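# Move the coaster can onto the turntable's orange spot

## Task

Pick the can up off its coaster and set it down upright on the orange mark of the turntable, while the cans already standing on the turntable stay where they are.

## Robot and tools

Robot: two Doosan M1013 arms, left_arm and right_arm, each carrying a Robotiq 2F-140 gripper whose fingers are rigid (they do not fold). Base origins in the scene frame: left_arm at (-0.046, +0.646, 0) m, right_arm at (-0.069, -0.707, 0) m, each yawed by about a degree. A camera stand sits behind the arms.

Frames: the scene frame has its origin on the table top halfway between the nominal bases, +z up, +x out across the table, and left_arm on the +y side. Arm names do not match image left and right. Hand positions, orientations, velocities, Hand targets and wrist-camera poses are given in each arm's own base frame. Fixed cameras and the table use the scene frame. Gripper axes: +z points along the fingers, and the fingers open and close along y. end_effector_position is the pinch point between the closed pads. Fingertips extend about 33 mm past it at gaps up to 40 mm, but only about 9 mm when fully open.

execute_actions(actions, cameras): actions is a list of actions. Each action is a list of up to 15 rows, one row per 1/30 s control step, so one action lasts 0.5 s; a short action repeats its last row. Every row has 18 numbers in [-1, 1]: left_arm dx, dy, dz, rx, ry, rz, then left gripper position, force_limit, speed, then the same nine for right_arm. Both arms must always be filled in. The six pose numbers are offsets, not poses: measured along that arm's base axes from its Hand target as it was when the action began (every row counts from that same start, but the next action starts fresh, so repeated offsets accumulate). Scale: 1.0 equals 0.6 m or 180 degrees; rx, ry, rz form one rotation vector, turning about the Hand target point. Six zeros re-request the current Hand target. The three gripper numbers are absolute commands: position +1 is fully open (140 mm), about -0.8 is pads touching, -1 closes until blocked; force_limit from -1 (about 14 N) to +1 (about 58 N) for a slow close; speed from -1 (about 30 mm/s) to +1 (about 250 mm/s), and a fast close squeezes much harder. Both start at +1. To leave a gripper unchanged, resend its previous three numbers; 0 is a real command. cameras picks images by name, ["all"] or []; images come by default only when actions is empty.

Each step the controller limits the commanded pose to within 70 mm and 16 degrees of the measured one, so big jumps are clipped and one action may fall short. The gripper often stops short of Hand target; a further command (even zeros) asks again, or send the remaining gap.

move(target, speed, blend, stop_force, zero, blocking, cameras): straight-line motion. target is one 18-number row or a list of up to 15 rows, same layout and scale, every row an offset from the Hand targets at the move's start. speed is top speed in m/s (0.002 to 2, default 0.25; rotation up to twice that in rad/s), one value or one per target. blend in metres rounds corners of a list (0 = stop at each). stop_force in N (10 to 80, both arms) ends an arm's path when it feels that much push along its travel; use it slowly with a small value; omit it when backing away from a contact or while the gripper rotates. zero (default true) re-zeros the force reading first. blocking=false returns early, not allowed with stop_force. Moves ignore obstacles and the other arm, last 0.5 to 10 s, and report a move: line such as done, off_target, moving, held or fault, plus limits=paced (clipped) or limits=held (steps withheld). Avoid paths close to an arm's own base.

wait(seconds 0 to 10) lets time pass; stop brakes a running move; zoom_image(camera, region [x0, y0, x1, y1] in pixels, at most 504 per side) enlarges part of the latest image from cam_high, cam_low, cam_left_wrist or cam_right_wrist (all 672x504); read_manual gives licence text only; finished_scene(scene) ends the scene for good.

Results: end_effector_position (m), quat_wxyz, velocities, Hand target (what the next offsets start from), Tool commands, object_status (0 moving, 1 blocked while opening, 2 blocked while closing = something gripped, 3 reached target or pads met, maybe empty), position_measured in counts (3 open, 75 about 100 mm, 139 about 60 mm, 200 about 20 mm, 230 closed). Also joint positions and torques, External joint torques, Flange force along gripper axes (includes held weight, noisy), a Wrist depth 7x7 grid of distances in mm ahead of each wrist camera, step readings of position, and MOTOR HOT or fault lines.

How to grip: close with position -1 and confirm status 2. To grip harder, raise force_limit and change position slightly (-1 to -0.98). To loosen, open and reclose slowly.

Avoid: dropping or releasing a moving can, pushing over or shifting the turntable cans, anything leaving the table, fast or hard contact with the table or fixed items, and the two arms touching each other (a firm arm-to-arm press can fail the scene). A joint torque over its limit (waist and shoulder 312, elbow 147, wrist joints 41.4 N m) or any outside force of 144 N freezes that arm for 10 s. Arms are stiff, so target only just past a contact, slowly. Holding loads or stretched poses heats motors and can brake an arm for 30 to 60 s. Loose objects may get nudged occasionally; recheck images before placing.

Each tool is called after ">>>" in YAML: its name, and indented under it one key for each argument.

## Session

>>> execute_actions:
  actions: []

Scene clock: 0.00 s.
left_arm: end_effector_position=(+0.0098, -0.7613, +0.1955) position_measured=3 object_status=3 end_effector_quat_wxyz=(-0.434, -0.462, +0.752, -0.178) | right_arm: end_effector_position=(+0.2602, +0.4464, +0.2448) position_measured=3 object_status=3 end_effector_quat_wxyz=(+0.645, -0.085, -0.730, +0.212)
Joint positions: left_arm=[-1.322 0.241 2.06 -1.47 0.697 3.443] | right_arm=[0.675 0.635 1.685 0.602 2.209 -0.708]
Joint velocities: within noise
Joint torques (N m): no reading
External joint torques (N m): no reading
Flange force (N): no reading
Wrist depth (mm): cam_left_wrist=[477 509 546 1858 1937 2361 2313 / 440 453 476 516 1757 1858 1937 / 385 397 409 428 1501 1619 1654 / 350 134 364 376 390 379 124 / - 309 327 335 346 354 107 / - 288 294 304 313 321 321 / - 262 270 278 283 291 298] | cam_right_wrist=[295 310 2941 3628 - - 347 / 3109 349 3401 3154 2315 2591 219 / - 419 479 3510 2561 2340 1943 / - 135 513 2790 640 545 453 / - 147 633 582 487 422 112 / - 513 527 450 394 349 112 / - 480 417 368 327 295 282]
Hand target: left_arm +0.0098, -0.7613, +0.1955; -0.434, -0.462, +0.752, -0.178 | right_arm +0.2602, +0.4464, +0.2448; +0.645, -0.085, -0.730, +0.212
Tool commands: left_gripper/position=+1.0 left_gripper/force_limit=+1.0 left_gripper/speed=+1.0 right_gripper/position=+1.0 right_gripper/force_limit=+1.0 right_gripper/speed=+1.0

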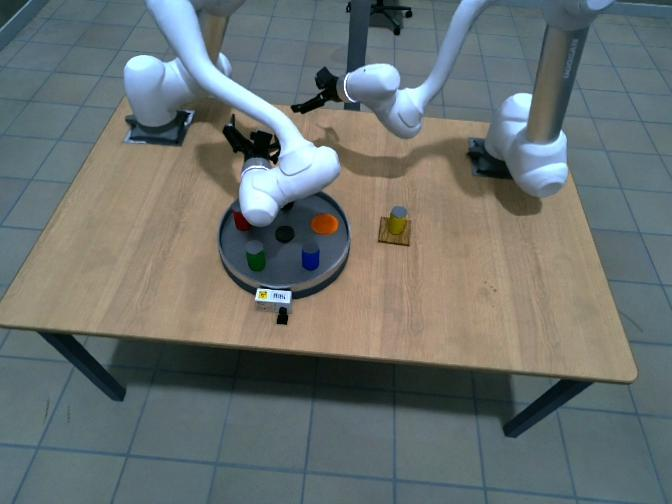

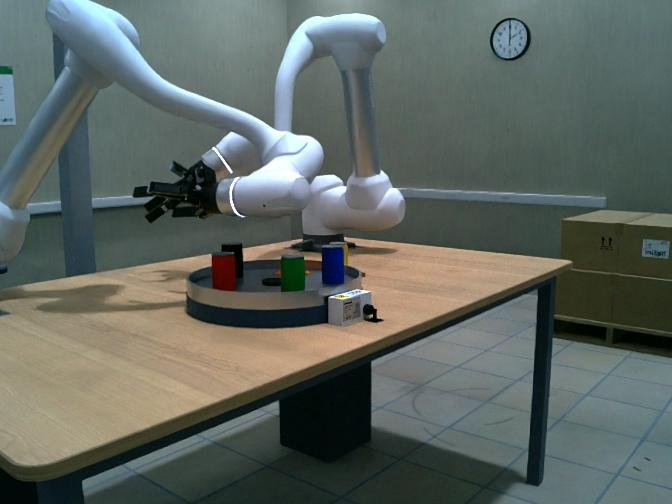

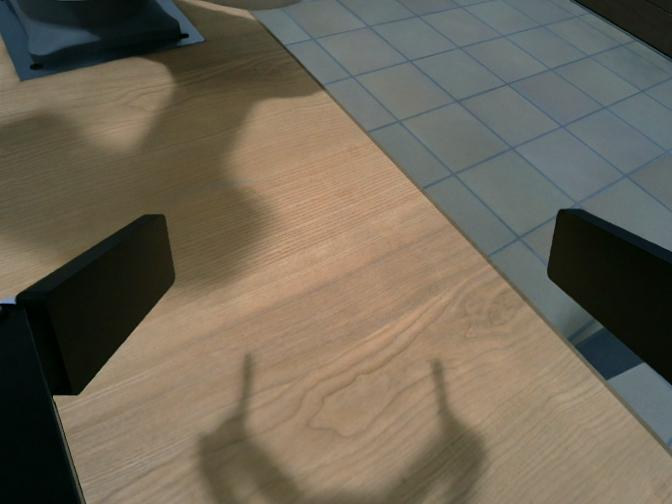

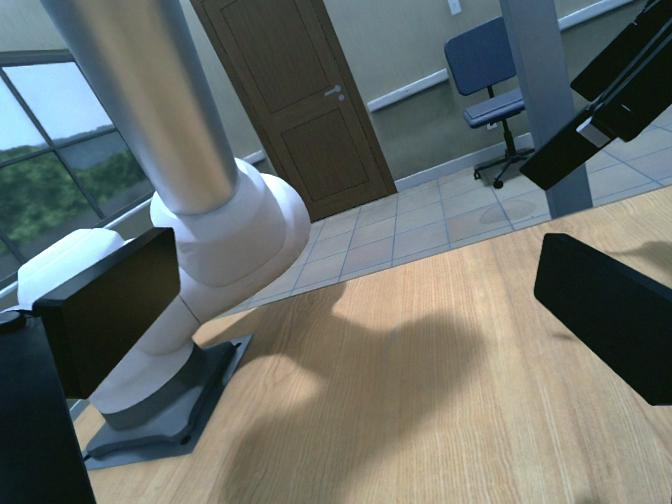

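>>> move:
  target:
    - [0.05,0.04,0.15,0,0,0,1,1,1,0.05,-0.05,0.3,0,0,0,1,1,1]
    - [0.735,0.617,0.225,0.189,-0.252,-0.174,1,1,1,0.3,-0.55,0.35,0,0,0,1,1,1]
  blend: [0.05,0]
  speed: 0.4
  cameras: ["cam_high","cam_low","cam_left_wrist"]

Scene clock: 5.83 s.
left_arm: end_effector_position=(+0.4508, -0.3912, +0.3305) position_measured=3 object_status=3 end_effector_quat_wxyz=(+0.000, -0.251, +0.968, +0.001) | right_arm: end_effector_position=(+0.4402, +0.1164, +0.4548) position_measured=3 object_status=3 end_effector_quat_wxyz=(+0.645, -0.085, -0.730, +0.212)
Joint positions: left_arm=[-0.772 0.077 1.687 0 1.378 3.432] | right_arm=[0.19 0.459 1.53 -0.022 2.644 -1.158]
Joint torques (N m): left_arm=[0.07 -50.33 -43.54 4.59 -0.27 0.21] | right_arm=[-1.82 -87.84 -34.7 3.61 3.42 0.1]
External joint torques (N m): left_arm=[-0.06 1.99 3.04 -0.47 0.29 -0.21] | right_arm=[2.12 7.36 -0.42 0.27 -0.75 -0.12]
Flange force (N): left_arm=[1.1 1.8 4.6] | right_arm=[-4.5 5.9 -10.8]
Wrist depth (mm): cam_left_wrist=[357 357 408 406 407 406 408 / 338 378 430 415 426 433 430 / 405 412 457 456 455 459 457 / 419 134 486 486 488 473 124 / - 520 520 522 519 523 112 / - 564 560 565 558 557 560 / - 1511 1642 606 601 604 601] | cam_right_wrist=[2622 - 3201 3249 335 330 - / - - - 3348 419 393 - / - 2941 - 3154 3568 479 2502 / - 133 3201 3154 585 509 721 / - 117 2982 918 596 672 112 / - 2244 2244 740 646 591 112 / - 1997 1755 613 551 495 -]
Hand target: left_arm +0.4508, -0.3911, +0.3305; +0.000, -0.251, +0.968, +0.001 | right_arm +0.4402, +0.1164, +0.4548; +0.645, -0.085, -0.730, +0.212
Off the commanded pose: left_arm 0.000 m, 0 deg | right_arm 0.000 m, 0 deg.
move: done
camera_calibration:
cam_left_wrist: T_world_to_cam=[[-0.469591, 0.882871, -0.00477417, 0.567117], [0.82391, 0.44016, 0.356976, -0.320284], [0.317265, 0.163699, -0.934101, 0.372086], [0, 0, 0, 1]] pos_world=[0.412149, -0.420624, 0.464607]
Images, in order (width x height): cam_high 672x504, cam_low 672x504, cam_left_wrist 672x504.

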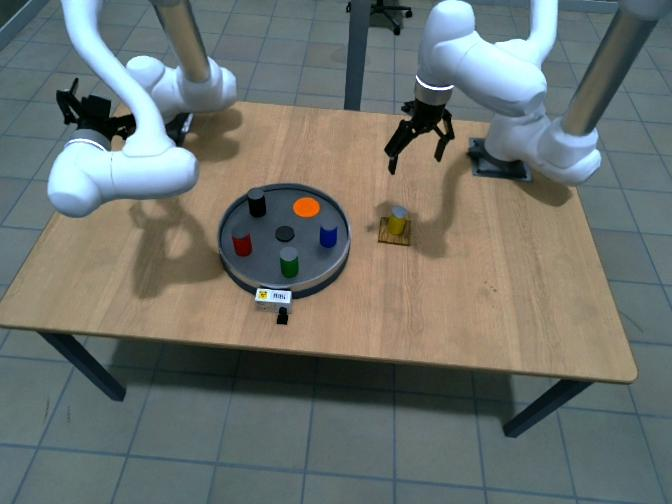

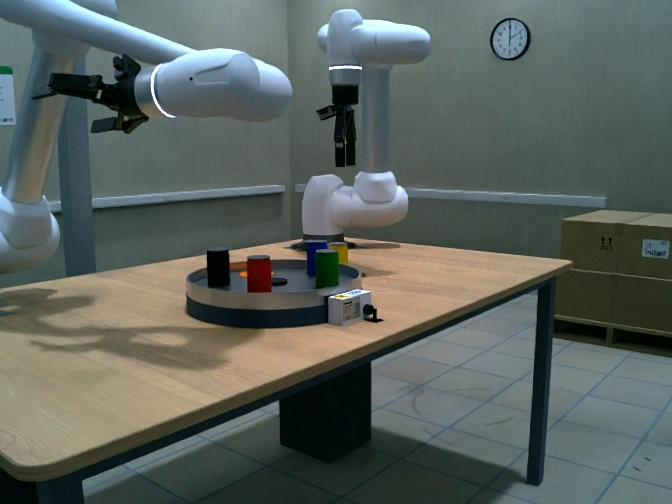

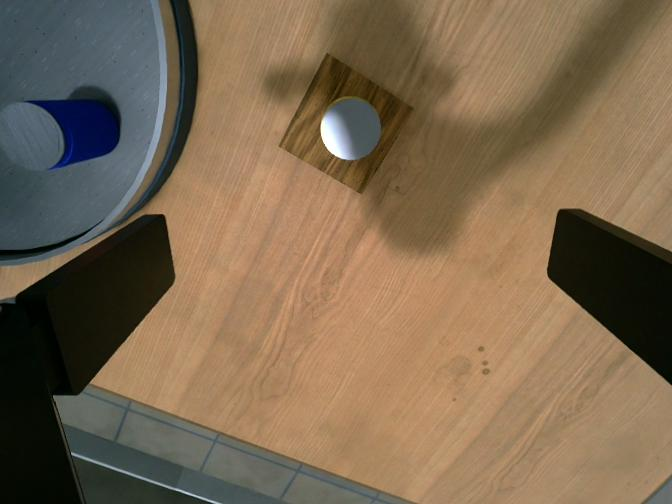

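>>> move:
  target:
    - [-0.036,-0.008,-0.22,0,0,0,0.17,-0.05,0.5,0,0,0,0,0,0,1,1,1]
    - [-0.036,-0.008,-0.44,0,0,0,0.17,-0.05,0.5,0,0,0,0,0,0,1,1,1]
    - [-0.036,-0.008,-0.44,0,0,0,-1,-0.05,-1,0,0,0,0,0,0,1,1,1]
    - [-0.036,-0.008,-0.15,0,0,0,-1,-0.05,-1,0,0,0,0,0,0,1,1,1]
  blend: [0.05,0,0,0]
  speed: 0.2
  cameras: ["cam_high","cam_low","cam_left_wrist"]

>>> zoom_image:
  camera: "cam_high"
  region: [200, 160, 440, 340]

Scene clock: 13.00 s.
left_arm: end_effector_position=(+0.4292, -0.3959, +0.2405) position_measured=151 object_status=2 end_effector_quat_wxyz=(+0.000, -0.251, +0.968, +0.001) | right_arm: end_effector_position=(+0.4402, +0.1164, +0.4548) position_measured=3 object_status=3 end_effector_quat_wxyz=(+0.645, -0.085, -0.730, +0.212)
Joint positions: left_arm=[-0.804 0.097 1.833 0 1.213 3.401] | right_arm=[0.19 0.459 1.53 -0.022 2.644 -1.158]
Joint torques (N m): left_arm=[0.11 -51.19 -42.67 4.37 -0.39 0.17] | right_arm=[-1.88 -87.87 -34.61 3.72 3.42 0.17]
External joint torques (N m): left_arm=[0.06 2.54 3.99 -0.43 0.4 -0.17] | right_arm=[1.66 7.47 -0.56 0.16 -0.76 -0.19]
Flange force (N): left_arm=[1.1 2.7 5.8] | right_arm=[-4.9 4.9 -11.2]
Wrist depth (mm): cam_left_wrist=[284 321 328 328 329 328 328 / 299 322 348 342 347 348 347 / 317 360 366 136 360 370 370 / 333 388 107 - 115 389 395 / - 91 82 - 113 - 79 / - 74 64 452 450 - - / - - - 488 - - -] | cam_right_wrist=[- - - 2790 347 331 - / - - 2755 3065 426 396 - / - - 3348 3689 3348 480 2418 / - 125 3568 3628 588 512 718 / - 117 2864 638 593 666 112 / - 2687 2267 745 644 584 112 / - 1909 1577 611 547 503 -]
Hand target: left_arm +0.4292, -0.3959, +0.2405; +0.000, -0.251, +0.968, +0.001 | right_arm +0.4402, +0.1164, +0.4548; +0.645, -0.085, -0.730, +0.212
Off the commanded pose: left_arm 0.000 m, 0 deg | right_arm 0.000 m, 0 deg.
move: done
camera_calibration:
cam_left_wrist: T_world_to_cam=[[-0.469576, 0.882879, -0.00481812, 0.560795], [0.823884, 0.440147, 0.357053, -0.268272], [0.317355, 0.163694, -0.934072, 0.295607], [0, 0, 0, 1]] pos_world=[0.390548, -0.425424, 0.374607]
Images, in order (width x height): cam_high 672x504, cam_low 672x504, cam_left_wrist 672x504.

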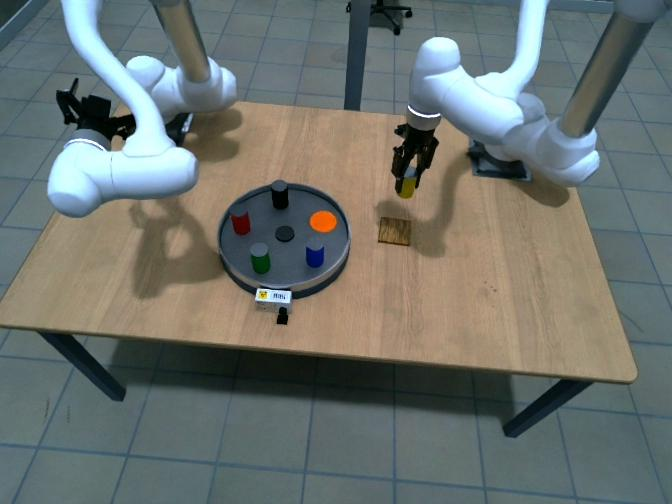

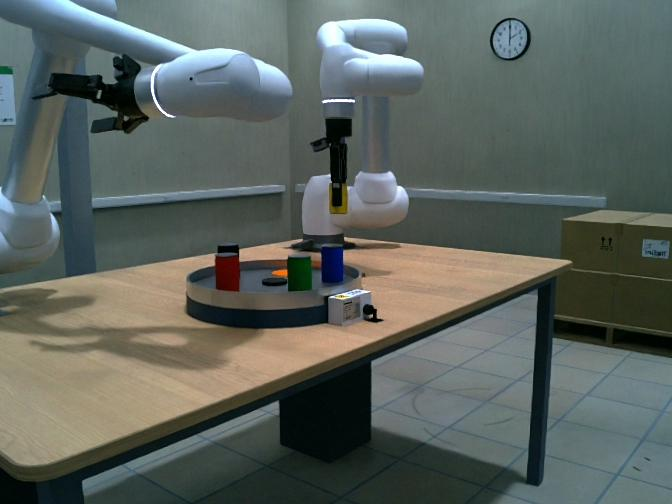

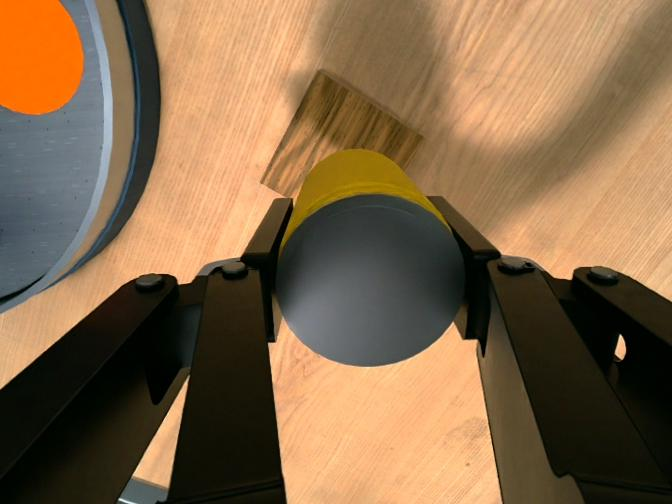

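Scaled by 2.100 from the camera's 672x504 image, which has a finer 960x720 frame.

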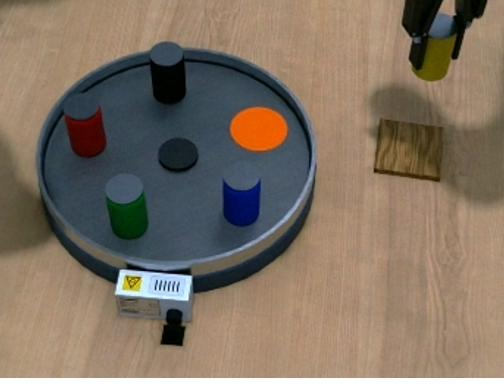

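>>> wait:
  seconds: 0
  cameras: ["cam_high"]

>>> wait:
  seconds: 0.4
  cameras: ["cam_high"]

>>> wait:
  seconds: 1
  cameras: ["cam_high"]

>>> wait:
  seconds: 1
  cameras: ["cam_high"]

>>> wait:
  seconds: 1
  cameras: ["cam_high"]

>>> wait:
  seconds: 1
  cameras: ["cam_high"]

>>> wait:
  seconds: 1
  cameras: ["cam_high"]

>>> wait:
  seconds: 1
  cameras: ["cam_high"]

Scene clock: 14.13 s.
left_arm: end_effector_position=(+0.4292, -0.3959, +0.2405) position_measured=151 object_status=2 end_effector_quat_wxyz=(+0.000, -0.251, +0.968, +0.001) | right_arm: end_effector_position=(+0.4402, +0.1164, +0.4548) position_measured=3 object_status=3 end_effector_quat_wxyz=(+0.645, -0.085, -0.730, +0.212)
Joint positions: left_arm=[-0.804 0.097 1.833 0 1.213 3.401] | right_arm=[0.19 0.459 1.53 -0.022 2.644 -1.158]
Joint torques (N m): left_arm=[0.56 -51.38 -42.84 4.43 -0.27 0.17] | right_arm=[-2.05 -87.85 -34.66 3.73 3.42 0.19]
External joint torques (N m): left_arm=[-0.6 2.81 4.18 -0.5 0.28 -0.17] | right_arm=[1.63 7.37 -0.51 0.15 -0.75 -0.21]
Flange force (N): left_arm=[2.2 2.4 6.4] | right_arm=[-4.9 4.8 -11.0]
Wrist depth (mm): cam_left_wrist=[281 321 329 329 328 330 328 / 300 323 348 341 343 349 347 / 317 361 364 132 361 369 369 / 333 389 107 - 109 390 395 / - 91 82 116 111 - 79 / - 74 64 452 452 - - / - - - 494 - - -] | cam_right_wrist=[2561 4353 3249 3023 338 333 2755 / - 2941 3510 3348 420 383 3298 / - 2902 - 3510 3348 478 2531 / - 133 3818 3568 585 512 704 / - 117 2827 633 598 664 113 / - 2244 1844 735 644 588 112 / - 2015 1727 618 550 494 -]
Hand target: left_arm +0.4292, -0.3959, +0.2405; +0.000, -0.251, +0.968, +0.001 | right_arm +0.4402, +0.1164, +0.4548; +0.645, -0.085, -0.730, +0.212
Tool commands: left_gripper/position=-1.0 left_gripper/force_limit=-0.05 left_gripper/speed=-1.0 right_gripper/position=+1.0 right_gripper/force_limit=+1.0 right_gripper/speed=+1.0
Off the commanded pose: left_arm 0.000 m, 0 deg | right_arm 0.000 m, 0 deg.
Images, in order (width x height): cam_high 672x504.

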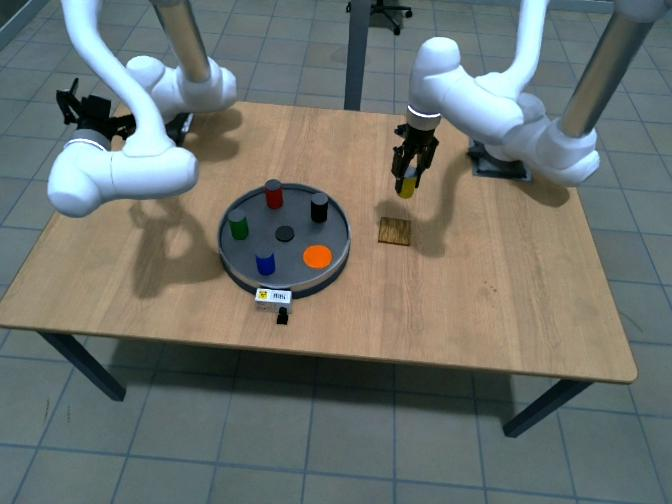

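Scene clock: 14.53 s.
left_arm: end_effector_position=(+0.4292, -0.3959, +0.2405) position_measured=151 object_status=2 end_effector_quat_wxyz=(+0.000, -0.251, +0.968, +0.001) | right_arm: end_effector_position=(+0.4402, +0.1164, +0.4548) position_measured=3 object_status=3 end_effector_quat_wxyz=(+0.645, -0.085, -0.730, +0.212)
Joint positions: left_arm=[-0.804 0.097 1.833 0 1.213 3.401] | right_arm=[0.19 0.459 1.53 -0.022 2.644 -1.158]
Joint torques (N m): left_arm=[0.74 -51.35 -42.57 4.38 -0.31 0.13] | right_arm=[-1.87 -87.93 -34.67 3.72 3.43 0.16]
External joint torques (N m): left_arm=[-0.77 2.64 3.81 -0.44 0.32 -0.13] | right_arm=[1.82 7.91 -0.37 0.14 -0.77 -0.18]
Flange force (N): left_arm=[2.3 1.9 5.7] | right_arm=[-5.2 5.3 -11.4]
Wrist depth (mm): cam_left_wrist=[283 322 330 330 330 328 329 / 300 320 348 340 346 347 348 / 318 362 364 136 364 369 369 / 334 389 107 - 115 389 392 / - 91 82 116 - - 79 / - 74 64 452 452 - - / - - - 490 - - -] | cam_right_wrist=[2561 3753 3298 3109 334 334 - / - - - 3348 426 389 - / - 2982 - 3455 3401 475 - / - 135 4268 3401 585 511 698 / - 126 3510 922 590 664 112 / - 2366 2177 753 635 585 112 / - 1979 1755 622 557 499 -]
Hand target: left_arm +0.4292, -0.3959, +0.2405; +0.000, -0.251, +0.968, +0.001 | right_arm +0.4402, +0.1164, +0.4548; +0.645, -0.085, -0.730, +0.212
Tool commands: left_gripper/position=-1.0 left_gripper/force_limit=-0.05 left_gripper/speed=-1.0 right_gripper/position=+1.0 right_gripper/force_limit=+1.0 right_gripper/speed=+1.0
Off the commanded pose: left_arm 0.000 m, 0 deg | right_arm 0.000 m, 0 deg.
wait: 0.40 s; at rest by 0.17 s
Images, in order (width x height): cam_high 672x504.

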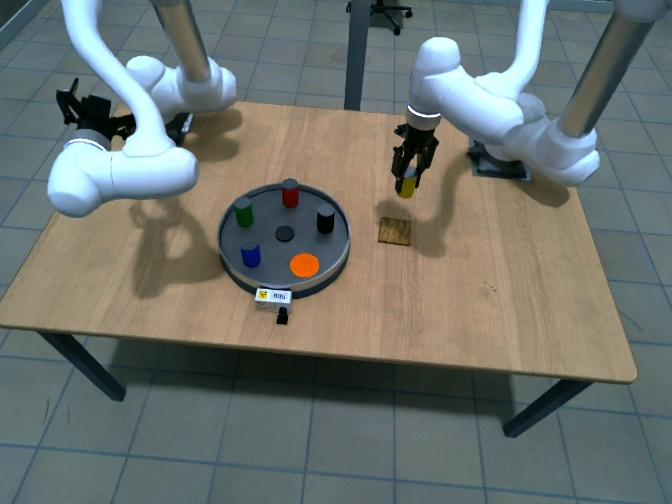

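Scene clock: 15.53 s.
left_arm: end_effector_position=(+0.4292, -0.3959, +0.2405) position_measured=151 object_status=2 end_effector_quat_wxyz=(+0.000, -0.251, +0.968, +0.001) | right_arm: end_effector_position=(+0.4402, +0.1164, +0.4548) position_measured=3 object_status=3 end_effector_quat_wxyz=(+0.645, -0.085, -0.730, +0.212)
Joint positions: left_arm=[-0.804 0.097 1.833 0 1.213 3.401] | right_arm=[0.19 0.459 1.53 -0.022 2.644 -1.158]
Joint torques (N m): left_arm=[0.22 -51.8 -42.63 4.5 -0.29 0.09] | right_arm=[-1.79 -87.89 -34.64 3.73 3.44 0.18]
External joint torques (N m): left_arm=[-0.11 3.09 3.94 -0.56 0.3 -0.09] | right_arm=[1.73 7.58 -0.47 0.15 -0.77 -0.2]
Flange force (N): left_arm=[1.0 1.8 6.2] | right_arm=[-5.0 5.0 -11.2]
Wrist depth (mm): cam_left_wrist=[279 314 329 329 329 329 328 / 299 322 348 340 345 347 348 / 317 360 364 136 360 370 371 / 334 389 107 - 109 388 393 / - 91 82 - 113 - 79 / - 74 64 452 453 - - / - - - 488 - - -] | cam_right_wrist=[- 2221 - 3154 337 330 - / - 3298 - 3401 427 398 2531 / - 2982 3887 3510 3568 471 2622 / - 125 - 3065 587 511 716 / - 117 3065 680 598 668 112 / - - 2177 735 631 588 112 / - 1876 1755 622 555 499 -]
Hand target: left_arm +0.4292, -0.3959, +0.2405; +0.000, -0.251, +0.968, +0.001 | right_arm +0.4402, +0.1164, +0.4548; +0.645, -0.085, -0.730, +0.212
Tool commands: left_gripper/position=-1.0 left_gripper/force_limit=-0.05 left_gripper/speed=-1.0 right_gripper/position=+1.0 right_gripper/force_limit=+1.0 right_gripper/speed=+1.0
Off the commanded pose: left_arm 0.000 m, 0 deg | right_arm 0.000 m, 0 deg.
wait: 1.00 s; at rest by 0.17 s
Images, in order (width x height): cam_high 672x504.

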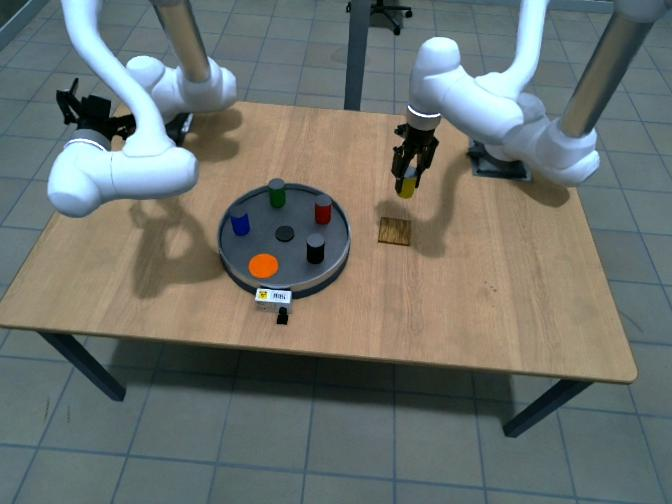

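Scene clock: 16.53 s.
left_arm: end_effector_position=(+0.4292, -0.3959, +0.2405) position_measured=151 object_status=2 end_effector_quat_wxyz=(+0.000, -0.251, +0.968, +0.001) | right_arm: end_effector_position=(+0.4402, +0.1164, +0.4548) position_measured=3 object_status=3 end_effector_quat_wxyz=(+0.645, -0.085, -0.730, +0.212)
Joint positions: left_arm=[-0.804 0.097 1.833 0 1.213 3.401] | right_arm=[0.19 0.459 1.53 -0.022 2.644 -1.158]
Joint torques (N m): left_arm=[1.04 -51.22 -42.75 4.42 -0.26 0.14] | right_arm=[-1.83 -87.83 -34.67 3.74 3.44 0.15]
External joint torques (N m): left_arm=[-1.15 2.72 4.12 -0.51 0.27 -0.14] | right_arm=[1.76 7.67 -0.38 0.12 -0.78 -0.16]
Flange force (N): left_arm=[3.1 2.2 6.3] | right_arm=[-5.1 5.2 -11.1]
Wrist depth (mm): cam_left_wrist=[283 320 329 329 329 328 329 / 299 322 349 341 345 349 348 / 316 360 365 135 360 370 370 / 333 389 107 - - 388 392 / - 91 82 - 114 - 79 / - 74 64 451 453 - - / - - - 491 - - -] | cam_right_wrist=[- - - 3023 338 331 2392 / 2267 - 2340 3201 3154 395 - / - 2687 - 4353 3455 482 2654 / - 125 2902 3201 588 515 718 / - 118 2902 907 600 662 112 / - 1943 2366 738 644 585 112 / - 1943 1624 618 554 496 -]
Hand target: left_arm +0.4292, -0.3959, +0.2405; +0.000, -0.251, +0.968, +0.001 | right_arm +0.4402, +0.1164, +0.4548; +0.645, -0.085, -0.730, +0.212
Tool commands: left_gripper/position=-1.0 left_gripper/force_limit=-0.05 left_gripper/speed=-1.0 right_gripper/position=+1.0 right_gripper/force_limit=+1.0 right_gripper/speed=+1.0
Off the commanded pose: left_arm 0.000 m, 0 deg | right_arm 0.000 m, 0 deg.
wait: 1.00 s; at rest by 0.17 s
Images, in order (width x height): cam_high 672x504.

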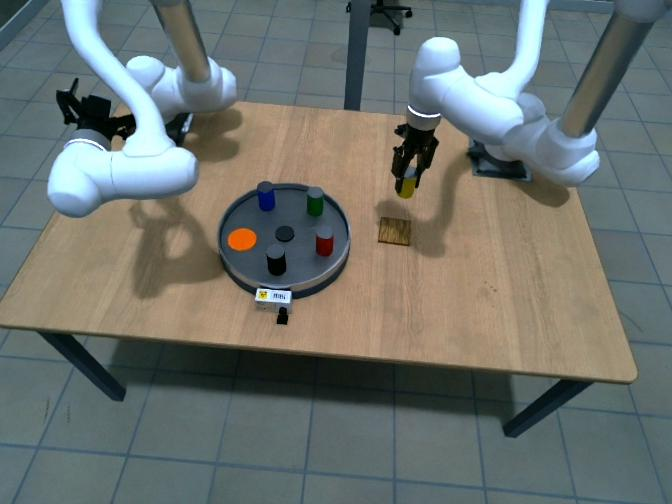

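Scene clock: 17.53 s.
left_arm: end_effector_position=(+0.4292, -0.3959, +0.2405) position_measured=151 object_status=2 end_effector_quat_wxyz=(+0.000, -0.251, +0.968, +0.001) | right_arm: end_effector_position=(+0.4402, +0.1164, +0.4548) position_measured=3 object_status=3 end_effector_quat_wxyz=(+0.645, -0.085, -0.730, +0.212)
Joint positions: left_arm=[-0.804 0.097 1.833 0 1.213 3.401] | right_arm=[0.19 0.459 1.53 -0.022 2.644 -1.158]
Joint torques (N m): left_arm=[0.5 -51.66 -42.66 4.46 -0.32 0.18] | right_arm=[-1.9 -87.85 -34.64 3.74 3.43 0.17]
External joint torques (N m): left_arm=[-0.47 3.3 3.95 -0.52 0.33 -0.18] | right_arm=[2.24 7.45 -0.43 0.14 -0.76 -0.19]
Flange force (N): left_arm=[1.6 1.3 6.3] | right_arm=[-4.7 5.6 -10.9]
Wrist depth (mm): cam_left_wrist=[- 323 330 330 329 329 329 / 299 327 348 342 345 348 348 / 314 359 365 136 361 371 370 / 334 387 107 - 114 391 393 / - 91 82 115 116 - 79 / - 74 64 452 452 - - / - - - 490 - - -] | cam_right_wrist=[- - - 3023 335 338 2941 / - - - 3065 418 399 2864 / - - - 3510 3348 479 2446 / - 125 2902 3201 587 505 723 / - 117 4442 627 598 662 113 / - 2291 2244 726 642 587 112 / - 2015 1814 618 557 495 -]
Hand target: left_arm +0.4292, -0.3959, +0.2405; +0.000, -0.251, +0.968, +0.001 | right_arm +0.4402, +0.1164, +0.4548; +0.645, -0.085, -0.730, +0.212
Tool commands: left_gripper/position=-1.0 left_gripper/force_limit=-0.05 left_gripper/speed=-1.0 right_gripper/position=+1.0 right_gripper/force_limit=+1.0 right_gripper/speed=+1.0
Off the commanded pose: left_arm 0.000 m, 0 deg | right_arm 0.000 m, 0 deg.
wait: 1.00 s; at rest by 0.17 s
Images, in order (width x height): cam_high 672x504.

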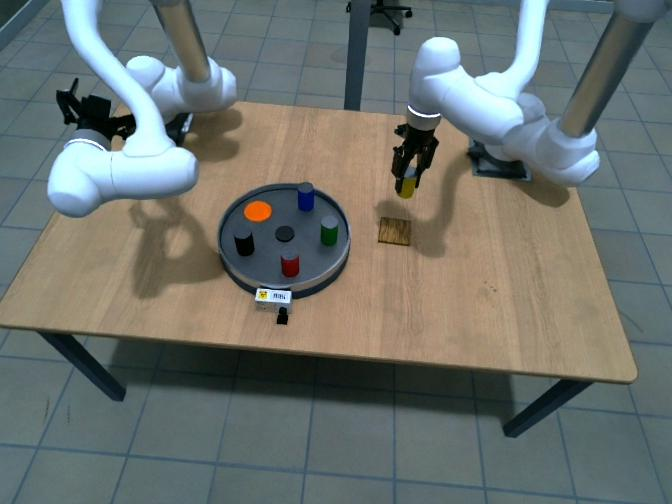

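Scene clock: 18.53 s.
left_arm: end_effector_position=(+0.4292, -0.3959, +0.2405) position_measured=151 object_status=2 end_effector_quat_wxyz=(+0.000, -0.251, +0.968, +0.001) | right_arm: end_effector_position=(+0.4402, +0.1164, +0.4548) position_measured=3 object_status=3 end_effector_quat_wxyz=(+0.645, -0.085, -0.730, +0.212)
Joint positions: left_arm=[-0.804 0.097 1.833 0 1.213 3.401] | right_arm=[0.19 0.459 1.53 -0.022 2.644 -1.158]
Joint torques (N m): left_arm=[0.97 -51.83 -42.66 4.4 -0.32 0.12] | right_arm=[-2.07 -87.75 -34.68 3.74 3.47 0.19]
External joint torques (N m): left_arm=[-1.11 3.34 3.93 -0.47 0.33 -0.12] | right_arm=[1.77 7.07 -0.54 0.15 -0.79 -0.22]
Flange force (N): left_arm=[2.5 0.9 6.3] | right_arm=[-4.6 4.9 -10.6]
Wrist depth (mm): cam_left_wrist=[278 322 329 329 329 329 329 / 292 321 347 342 347 349 348 / 317 360 364 132 360 369 370 / 333 389 107 - 110 389 395 / - 91 82 114 - - 79 / - 74 64 452 454 - - / - - - 490 - - -] | cam_right_wrist=[2392 2654 - 3023 335 329 - / - 3887 - 3249 415 392 3401 / - 2561 - 3818 3348 480 2473 / - 125 - 3249 588 507 707 / - 126 2902 918 601 664 112 / - 3201 2315 764 642 585 112 / - - 1755 611 552 500 -]
Hand target: left_arm +0.4292, -0.3959, +0.2405; +0.000, -0.251, +0.968, +0.001 | right_arm +0.4402, +0.1164, +0.4548; +0.645, -0.085, -0.730, +0.212
Tool commands: left_gripper/position=-1.0 left_gripper/force_limit=-0.05 left_gripper/speed=-1.0 right_gripper/position=+1.0 right_gripper/force_limit=+1.0 right_gripper/speed=+1.0
Off the commanded pose: left_arm 0.000 m, 0 deg | right_arm 0.000 m, 0 deg.
wait: 1.00 s; at rest by 0.17 s
Images, in order (width x height): cam_high 672x504.

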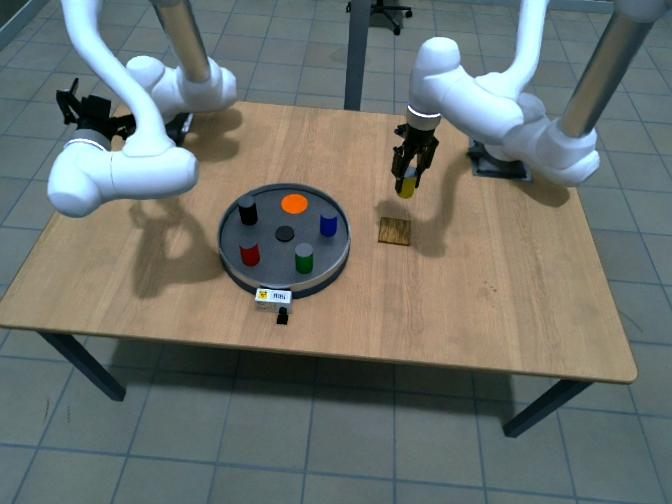

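Scene clock: 19.53 s.
left_arm: end_effector_position=(+0.4292, -0.3959, +0.2405) position_measured=151 object_status=2 end_effector_quat_wxyz=(+0.000, -0.251, +0.968, +0.001) | right_arm: end_effector_position=(+0.4402, +0.1164, +0.4548) position_measured=3 object_status=3 end_effector_quat_wxyz=(+0.645, -0.085, -0.730, +0.212)
Joint positions: left_arm=[-0.804 0.097 1.833 0 1.213 3.401] | right_arm=[0.19 0.459 1.53 -0.022 2.644 -1.158]
Joint torques (N m): left_arm=[0.48 -51.99 -42.6 4.36 -0.3 0.15] | right_arm=[-1.73 -87.76 -34.59 3.73 3.42 0.15]
External joint torques (N m): left_arm=[-0.34 3.16 3.76 -0.41 0.31 -0.15] | right_arm=[1.43 7.4 -0.51 0.14 -0.76 -0.17]
Flange force (N): left_arm=[1.3 1.3 6.0] | right_arm=[-5.0 4.7 -11.0]
Wrist depth (mm): cam_left_wrist=[282 321 329 328 328 329 329 / 299 322 348 341 344 350 348 / 318 360 365 132 361 369 372 / 333 389 107 - 109 387 395 / - 91 82 - - - 79 / - 74 64 454 453 - - / - - - 491 - - -] | cam_right_wrist=[2622 - 2941 3201 337 331 - / 2291 - - 3455 415 394 4186 / 3109 2591 - 3957 3348 478 2531 / - 133 4031 3401 590 516 718 / - 117 2902 930 596 664 112 / - 2392 2134 740 650 588 112 / - 2073 1829 615 554 498 -]
Hand target: left_arm +0.4292, -0.3959, +0.2405; +0.000, -0.251, +0.968, +0.001 | right_arm +0.4402, +0.1164, +0.4548; +0.645, -0.085, -0.730, +0.212
Tool commands: left_gripper/position=-1.0 left_gripper/force_limit=-0.05 left_gripper/speed=-1.0 right_gripper/position=+1.0 right_gripper/force_limit=+1.0 right_gripper/speed=+1.0
Off the commanded pose: left_arm 0.000 m, 0 deg | right_arm 0.000 m, 0 deg.
wait: 1.00 s; at rest by 0.17 s
Images, in order (width x height): cam_high 672x504.

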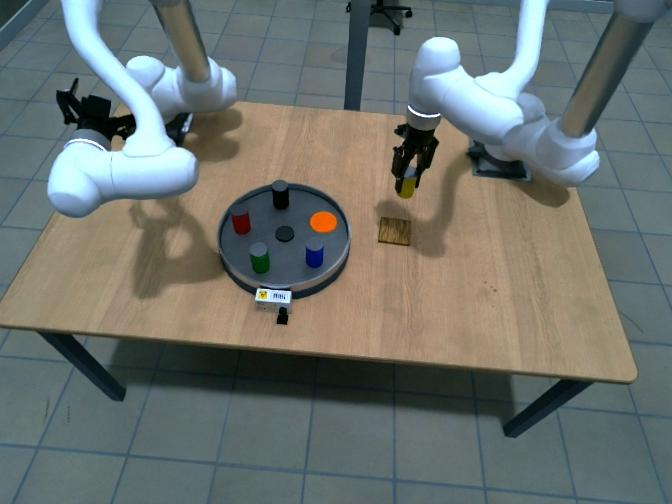

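Scene clock: 20.53 s.
left_arm: end_effector_position=(+0.4292, -0.3959, +0.2405) position_measured=151 object_status=2 end_effector_quat_wxyz=(+0.000, -0.251, +0.968, +0.001) | right_arm: end_effector_position=(+0.4402, +0.1164, +0.4548) position_measured=3 object_status=3 end_effector_quat_wxyz=(+0.645, -0.085, -0.730, +0.212)
Joint positions: left_arm=[-0.804 0.097 1.833 0 1.213 3.401] | right_arm=[0.19 0.459 1.53 -0.022 2.644 -1.158]
Joint torques (N m): left_arm=[0.13 -51.72 -42.74 4.4 -0.27 0.11] | right_arm=[-1.86 -87.94 -34.6 3.73 3.43 0.17]
External joint torques (N m): left_arm=[-0.12 3.03 4 -0.46 0.28 -0.11] | right_arm=[1.81 7.67 -0.49 0.15 -0.77 -0.19]
Flange force (N): left_arm=[1.1 2.0 6.3] | right_arm=[-5.0 5.2 -11.4]
Wrist depth (mm): cam_left_wrist=[282 316 330 329 330 329 329 / 299 326 348 341 345 349 348 / 317 360 366 136 360 370 369 / 333 387 107 - 110 389 395 / - 91 82 - 114 - 79 / - 74 64 452 452 - - / - - - 490 - - -] | cam_right_wrist=[- 3510 3201 3201 336 332 - / 2418 4947 - 3249 409 384 3109 / - - - 3401 3201 473 2366 / - 125 3957 3298 588 512 723 / - 117 2982 864 603 668 113 / - 2531 2244 745 640 588 112 / - 1979 1814 615 552 499 -]
Hand target: left_arm +0.4292, -0.3959, +0.2405; +0.000, -0.251, +0.968, +0.001 | right_arm +0.4402, +0.1164, +0.4548; +0.645, -0.085, -0.730, +0.212
Tool commands: left_gripper/position=-1.0 left_gripper/force_limit=-0.05 left_gripper/speed=-1.0 right_gripper/position=+1.0 right_gripper/force_limit=+1.0 right_gripper/speed=+1.0
Off the commanded pose: left_arm 0.000 m, 0 deg | right_arm 0.000 m, 0 deg.
wait: 1.00 s; at rest by 0.17 s
Images, in order (width x height): cam_high 672x504.

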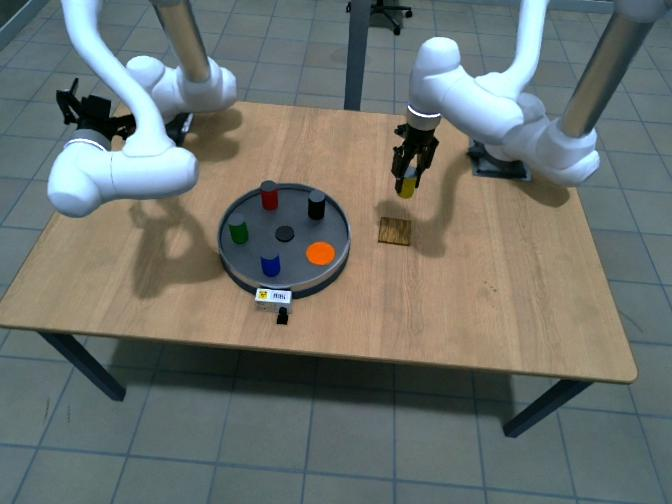

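>>> move:
  target: [0.097,-0.413,0.083,0,0,0,-1,-0.05,-1,0,0,0,0,0,0,1,1,1]
  cameras: ["cam_left_wrist"]

>>> wait:
  seconds: 1.5
  cameras: ["cam_left_wrist"]

>>> wait:
  seconds: 1.5
  cameras: ["cam_left_wrist"]

>>> wait:
  seconds: 1
  cameras: ["cam_left_wrist"]

>>> wait:
  seconds: 1
  cameras: ["cam_left_wrist"]

>>> wait:
  seconds: 1
  cameras: ["cam_left_wrist"]

Scene clock: 28.47 s.
left_arm: end_effector_position=(+0.4874, -0.6437, +0.2903) position_measured=151 object_status=2 end_effector_quat_wxyz=(+0.000, -0.251, +0.968, +0.000) | right_arm: end_effector_position=(+0.4402, +0.1164, +0.4548) position_measured=3 object_status=3 end_effector_quat_wxyz=(+0.645, -0.085, -0.730, +0.212)
Joint positions: left_arm=[-0.965 0.426 1.315 0 1.402 3.24] | right_arm=[0.19 0.459 1.53 -0.022 2.644 -1.158]
Joint torques (N m): left_arm=[0.87 -88.22 -44.09 4.64 -0.25 0.12] | right_arm=[-1.91 -87.9 -34.72 3.73 3.45 0.13]
External joint torques (N m): left_arm=[-0.78 5.28 3.32 -0.49 0.26 -0.12] | right_arm=[1.76 7.68 -0.36 0.14 -0.79 -0.15]
Flange force (N): left_arm=[1.0 -1.0 5.7] | right_arm=[-5.1 5.2 -11.0]
Wrist depth (mm): cam_left_wrist=[325 325 325 326 333 372 372 / 341 344 344 339 350 392 395 / 366 366 360 132 361 412 414 / 384 - 107 - 114 433 440 / - 91 82 - - - 79 / - 74 64 512 510 - - / - - - 553 - - -] | cam_right_wrist=[- - 2591 3401 335 332 - / - - 3201 3628 408 399 - / - - 3568 3689 3298 480 2591 / - 125 3154 627 584 511 721 / - 118 2902 850 600 670 112 / - 2654 2315 777 638 577 112 / - 1979 1741 618 551 499 -]
Hand target: left_arm +0.4874, -0.6437, +0.2903; +0.000, -0.251, +0.968, +0.001 | right_arm +0.4402, +0.1164, +0.4548; +0.645, -0.085, -0.730, +0.212
Off the commanded pose: left_arm 0.000 m, 0 deg | right_arm 0.000 m, 0 deg.
move: done
camera_calibration:
cam_left_wrist: T_world_to_cam=[[-0.469548, 0.882893, -0.00490061, 0.807086], [0.823897, 0.440154, 0.357012, -0.224962], [0.31736, 0.163597, -0.934087, 0.364139], [0, 0, 0, 1]] pos_world=[0.448749, -0.673124, 0.424407]
Images, in order (width x height): cam_left_wrist 672x504.

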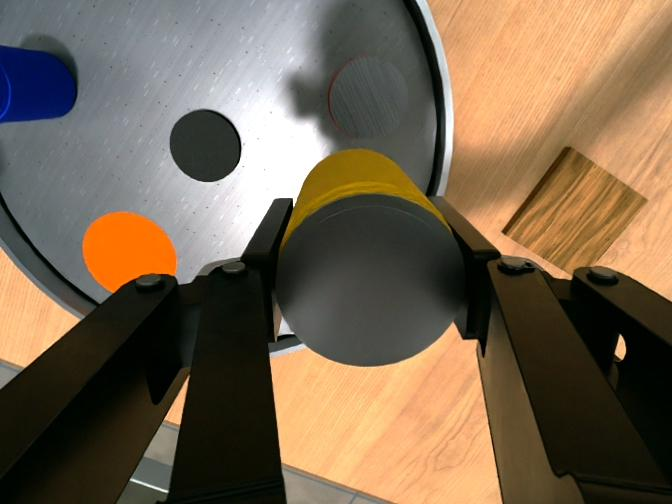

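Scene clock: 29.97 s.
left_arm: end_effector_position=(+0.4874, -0.6437, +0.2903) position_measured=151 object_status=2 end_effector_quat_wxyz=(+0.000, -0.251, +0.968, +0.001) | right_arm: end_effector_position=(+0.4402, +0.1164, +0.4548) position_measured=3 object_status=3 end_effector_quat_wxyz=(+0.645, -0.085, -0.730, +0.212)
Joint positions: left_arm=[-0.965 0.426 1.314 0 1.403 3.24] | right_arm=[0.19 0.459 1.53 -0.022 2.644 -1.158]
Joint torques (N m): left_arm=[0.7 -85.36 -44.71 4.57 -0.31 0.11] | right_arm=[-1.91 -87.8 -34.66 3.7 3.45 0.18]
External joint torques (N m): left_arm=[-0.92 2.52 3.92 -0.44 0.31 -0.11] | right_arm=[1.92 7.39 -0.46 0.18 -0.78 -0.2]
Flange force (N): left_arm=[2.0 4.9 5.7] | right_arm=[-4.8 5.3 -10.9]
Wrist depth (mm): cam_left_wrist=[329 325 326 325 364 373 372 / 345 345 343 340 349 393 393 / 358 360 360 132 362 412 414 / 306 374 107 - 115 435 438 / - 91 82 - 114 - 79 / - 74 64 510 510 - - / - - - 553 - - -] | cam_right_wrist=[- - 2902 3154 335 336 - / - 3201 - 3455 402 387 2790 / 2502 3023 - 3401 3348 470 2502 / - 125 - 3109 588 510 716 / - 118 2941 926 595 672 112 / - 2177 2244 743 642 588 112 / - 1799 1814 613 551 499 -]
Hand target: left_arm +0.4874, -0.6437, +0.2903; +0.000, -0.251, +0.968, +0.001 | right_arm +0.4402, +0.1164, +0.4548; +0.645, -0.085, -0.730, +0.212
Tool commands: left_gripper/position=-1.0 left_gripper/force_limit=-0.05 left_gripper/speed=-1.0 right_gripper/position=+1.0 right_gripper/force_limit=+1.0 right_gripper/speed=+1.0
Off the commanded pose: left_arm 0.000 m, 0 deg | right_arm 0.000 m, 0 deg.
wait: 1.50 s; at rest by 0.17 s
camera_calibration:
cam_left_wrist: T_world_to_cam=[[-0.469576, 0.882879, -0.00481807, 0.807142], [0.823884, 0.440146, 0.357053, -0.224935], [0.317355, 0.163694, -0.934072, 0.364217], [0, 0, 0, 1]] pos_world=[0.448748, -0.673224, 0.424407]
Images, in order (width x height): cam_left_wrist 672x504.

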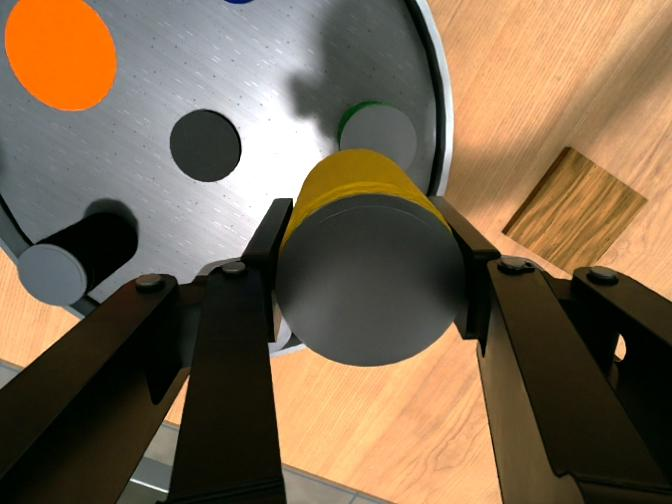

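Scene clock: 31.47 s.
left_arm: end_effector_position=(+0.4874, -0.6437, +0.2903) position_measured=151 object_status=2 end_effector_quat_wxyz=(+0.000, -0.251, +0.968, +0.001) | right_arm: end_effector_position=(+0.4402, +0.1164, +0.4548) position_measured=3 object_status=3 end_effector_quat_wxyz=(+0.645, -0.085, -0.730, +0.212)
Joint positions: left_arm=[-0.965 0.426 1.314 0 1.403 3.24] | right_arm=[0.19 0.459 1.53 -0.022 2.644 -1.158]
Joint torques (N m): left_arm=[0.7 -85.77 -44.94 4.67 -0.25 0.1] | right_arm=[-2.16 -87.73 -34.66 3.73 3.4 0.17]
External joint torques (N m): left_arm=[-1.23 3 4.19 -0.55 0.25 -0.1] | right_arm=[2.45 7.1 -0.47 0.14 -0.73 -0.18]
Flange force (N): left_arm=[2.3 4.8 6.3] | right_arm=[-4.2 5.7 -10.5]
Wrist depth (mm): cam_left_wrist=[284 323 325 326 333 371 372 / 344 356 345 346 345 393 395 / 360 366 361 132 356 414 412 / 323 386 107 - 109 432 438 / - 91 82 - - - 79 / - 74 64 513 514 - - / - - - 557 - - -] | cam_right_wrist=[2502 - 4107 2982 341 330 - / - - - 3298 3249 397 - / - - - 3957 2902 482 2622 / - 125 3818 3298 577 515 721 / - 117 2864 640 598 670 112 / - 2561 2093 751 635 587 112 / - 1979 1844 617 555 501 -]
Hand target: left_arm +0.4874, -0.6437, +0.2903; +0.000, -0.251, +0.968, +0.001 | right_arm +0.4402, +0.1164, +0.4548; +0.645, -0.085, -0.730, +0.212
Tool commands: left_gripper/position=-1.0 left_gripper/force_limit=-0.05 left_gripper/speed=-1.0 right_gripper/position=+1.0 right_gripper/force_limit=+1.0 right_gripper/speed=+1.0
Off the commanded pose: left_arm 0.000 m, 0 deg | right_arm 0.000 m, 0 deg.
wait: 1.50 s; at rest by 0.17 s
camera_calibration:
cam_left_wrist: T_world_to_cam=[[-0.469576, 0.882879, -0.00481807, 0.807142], [0.823884, 0.440146, 0.357053, -0.224935], [0.317355, 0.163694, -0.934072, 0.364217], [0, 0, 0, 1]] pos_world=[0.448748, -0.673224, 0.424407]
Images, in order (width x height): cam_left_wrist 672x504.

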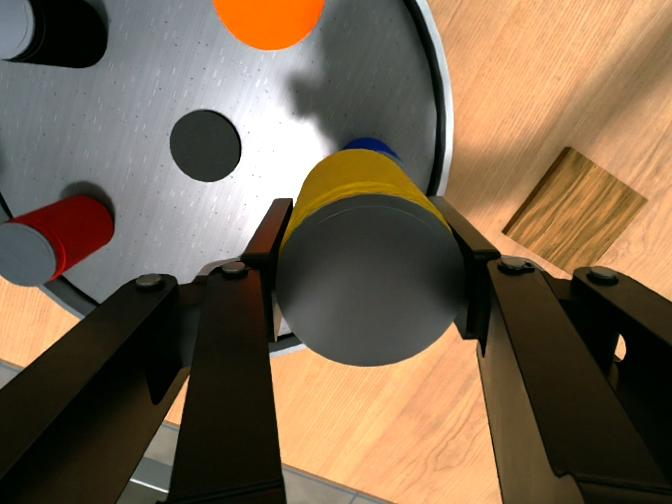

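Scene clock: 32.47 s.
left_arm: end_effector_position=(+0.4874, -0.6437, +0.2903) position_measured=151 object_status=2 end_effector_quat_wxyz=(+0.000, -0.251, +0.968, +0.001) | right_arm: end_effector_position=(+0.4402, +0.1164, +0.4548) position_measured=3 object_status=3 end_effector_quat_wxyz=(+0.645, -0.085, -0.730, +0.212)
Joint positions: left_arm=[-0.965 0.426 1.314 0 1.403 3.24] | right_arm=[0.19 0.459 1.53 -0.022 2.644 -1.158]
Joint torques (N m): left_arm=[0.67 -85.77 -44.83 4.59 -0.28 0.12] | right_arm=[-1.86 -87.78 -34.64 3.75 3.43 0.18]
External joint torques (N m): left_arm=[-0.47 2.44 3.99 -0.43 0.29 -0.12] | right_arm=[1.81 7.14 -0.56 0.13 -0.76 -0.2]
Flange force (N): left_arm=[1.5 5.2 5.8] | right_arm=[-4.6 4.9 -10.8]
Wrist depth (mm): cam_left_wrist=[320 325 325 326 333 372 371 / 344 344 343 348 350 393 393 / 361 367 361 132 363 413 412 / 380 379 107 - 109 432 438 / - 91 82 113 - - 79 / - 74 64 510 510 - - / - - - 554 - - -] | cam_right_wrist=[2654 2177 2902 3154 334 329 - / - 2755 - 3249 420 395 - / 2155 - - 3154 3628 483 2366 / - 126 5062 3298 590 509 718 / - 117 2755 914 598 668 112 / - 2034 2198 764 636 590 112 / - 2034 1755 610 548 500 -]
Hand target: left_arm +0.4874, -0.6437, +0.2903; +0.000, -0.251, +0.968, +0.001 | right_arm +0.4402, +0.1164, +0.4548; +0.645, -0.085, -0.730, +0.212
Tool commands: left_gripper/position=-1.0 left_gripper/force_limit=-0.05 left_gripper/speed=-1.0 right_gripper/position=+1.0 right_gripper/force_limit=+1.0 right_gripper/speed=+1.0
Off the commanded pose: left_arm 0.000 m, 0 deg | right_arm 0.000 m, 0 deg.
wait: 1.00 s; at rest by 0.17 s
camera_calibration:
cam_left_wrist: T_world_to_cam=[[-0.469576, 0.882879, -0.00481807, 0.807142], [0.823884, 0.440146, 0.357053, -0.224935], [0.317355, 0.163694, -0.934072, 0.364217], [0, 0, 0, 1]] pos_world=[0.448748, -0.673224, 0.424407]
Images, in order (width x height): cam_left_wrist 672x504.

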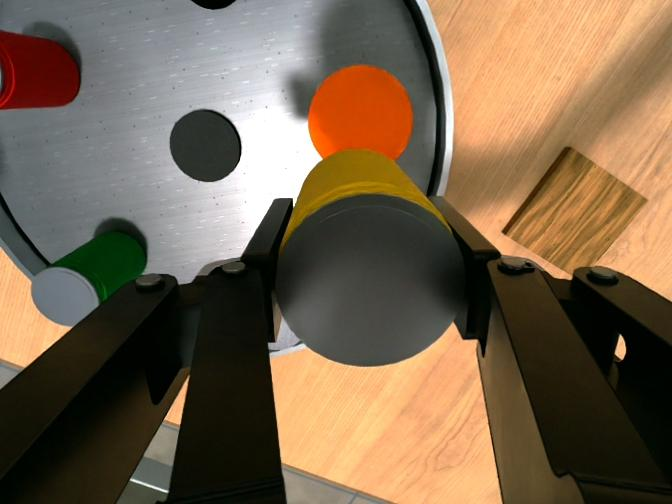

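Scene clock: 33.47 s.
left_arm: end_effector_position=(+0.4874, -0.6437, +0.2903) position_measured=151 object_status=2 end_effector_quat_wxyz=(+0.000, -0.251, +0.968, +0.001) | right_arm: end_effector_position=(+0.4402, +0.1164, +0.4548) position_measured=3 object_status=3 end_effector_quat_wxyz=(+0.645, -0.085, -0.730, +0.212)
Joint positions: left_arm=[-0.965 0.426 1.314 0 1.403 3.24] | right_arm=[0.19 0.459 1.53 -0.022 2.644 -1.158]
Joint torques (N m): left_arm=[0.16 -85.97 -44.86 4.63 -0.23 0.11] | right_arm=[-1.93 -87.92 -34.65 3.73 3.43 0.15]
External joint torques (N m): left_arm=[-0.57 3.32 4.11 -0.5 0.23 -0.11] | right_arm=[2.03 7.97 -0.35 0.13 -0.78 -0.17]
Flange force (N): left_arm=[1.4 4.1 6.3] | right_arm=[-5.2 5.6 -11.4]
Wrist depth (mm): cam_left_wrist=[324 325 325 255 333 372 371 / 337 344 345 344 349 393 393 / 364 367 361 132 363 412 414 / 384 384 107 - 109 434 440 / - 91 82 113 - - 79 / - 74 64 510 513 - - / - - - 551 - - -] | cam_right_wrist=[- - 3348 3568 339 336 2902 / - - - 3249 416 396 - / - 2941 3887 3298 3568 480 2446 / - 125 3249 3455 584 512 726 / - 117 3109 878 601 668 112 / - 2093 2155 733 644 584 112 / - 2034 1784 622 552 498 -]
Hand target: left_arm +0.4874, -0.6437, +0.2903; +0.000, -0.251, +0.968, +0.001 | right_arm +0.4402, +0.1164, +0.4548; +0.645, -0.085, -0.730, +0.212
Tool commands: left_gripper/position=-1.0 left_gripper/force_limit=-0.05 left_gripper/speed=-1.0 right_gripper/position=+1.0 right_gripper/force_limit=+1.0 right_gripper/speed=+1.0
Off the commanded pose: left_arm 0.000 m, 0 deg | right_arm 0.000 m, 0 deg.
wait: 1.00 s; at rest by 0.17 s
camera_calibration:
cam_left_wrist: T_world_to_cam=[[-0.469576, 0.882879, -0.00481807, 0.807142], [0.823884, 0.440146, 0.357053, -0.224935], [0.317355, 0.163694, -0.934072, 0.364217], [0, 0, 0, 1]] pos_world=[0.448748, -0.673224, 0.424407]
Images, in order (width x height): cam_left_wrist 672x504.

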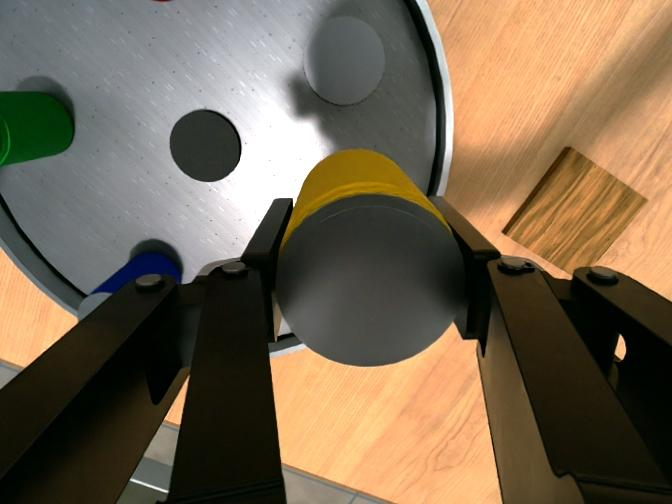

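Scene clock: 34.47 s.
left_arm: end_effector_position=(+0.4874, -0.6437, +0.2903) position_measured=151 object_status=2 end_effector_quat_wxyz=(+0.000, -0.251, +0.968, +0.001) | right_arm: end_effector_position=(+0.4402, +0.1164, +0.4548) position_measured=3 object_status=3 end_effector_quat_wxyz=(+0.645, -0.085, -0.730, +0.212)
Joint positions: left_arm=[-0.965 0.426 1.314 0 1.403 3.24] | right_arm=[0.19 0.459 1.53 -0.022 2.644 -1.158]
Joint torques (N m): left_arm=[0.54 -86.04 -44.88 4.63 -0.27 0.11] | right_arm=[-1.74 -88.08 -34.56 3.75 3.42 0.18]
External joint torques (N m): left_arm=[-0.26 3.02 4.15 -0.49 0.27 -0.11] | right_arm=[2.15 7.82 -0.49 0.12 -0.76 -0.2]
Flange force (N): left_arm=[1.1 4.7 6.2] | right_arm=[-4.9 5.5 -11.6]
Wrist depth (mm): cam_left_wrist=[324 324 325 328 333 370 373 / 346 343 345 350 349 393 394 / 350 366 363 132 363 413 411 / 385 384 107 - 114 433 441 / - 91 82 - 114 - 78 / - 74 64 512 514 - - / - - - 540 - - -] | cam_right_wrist=[2561 - 3249 3065 336 330 - / - 1979 - 3455 426 398 - / - 2982 - 3348 3510 482 2982 / - 125 3957 3201 596 511 695 / - 147 2941 911 595 668 112 / - 2267 2221 751 638 590 112 / - 2113 1784 615 548 495 -]
Hand target: left_arm +0.4874, -0.6437, +0.2903; +0.000, -0.251, +0.968, +0.001 | right_arm +0.4402, +0.1164, +0.4548; +0.645, -0.085, -0.730, +0.212
Tool commands: left_gripper/position=-1.0 left_gripper/force_limit=-0.05 left_gripper/speed=-1.0 right_gripper/position=+1.0 right_gripper/force_limit=+1.0 right_gripper/speed=+1.0
Off the commanded pose: left_arm 0.000 m, 0 deg | right_arm 0.000 m, 0 deg.
wait: 1.00 s; at rest by 0.17 s
camera_calibration:
cam_left_wrist: T_world_to_cam=[[-0.469576, 0.882879, -0.00481807, 0.807142], [0.823884, 0.440146, 0.357053, -0.224935], [0.317355, 0.163694, -0.934072, 0.364217], [0, 0, 0, 1]] pos_world=[0.448748, -0.673224, 0.424407]
Images, in order (width x height): cam_left_wrist 672x504.

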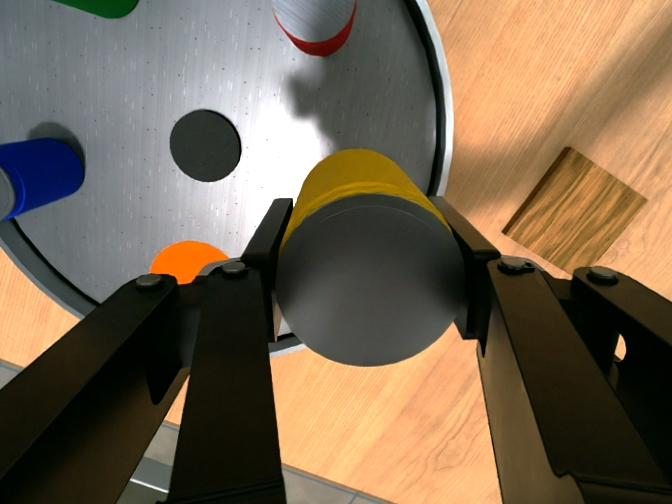

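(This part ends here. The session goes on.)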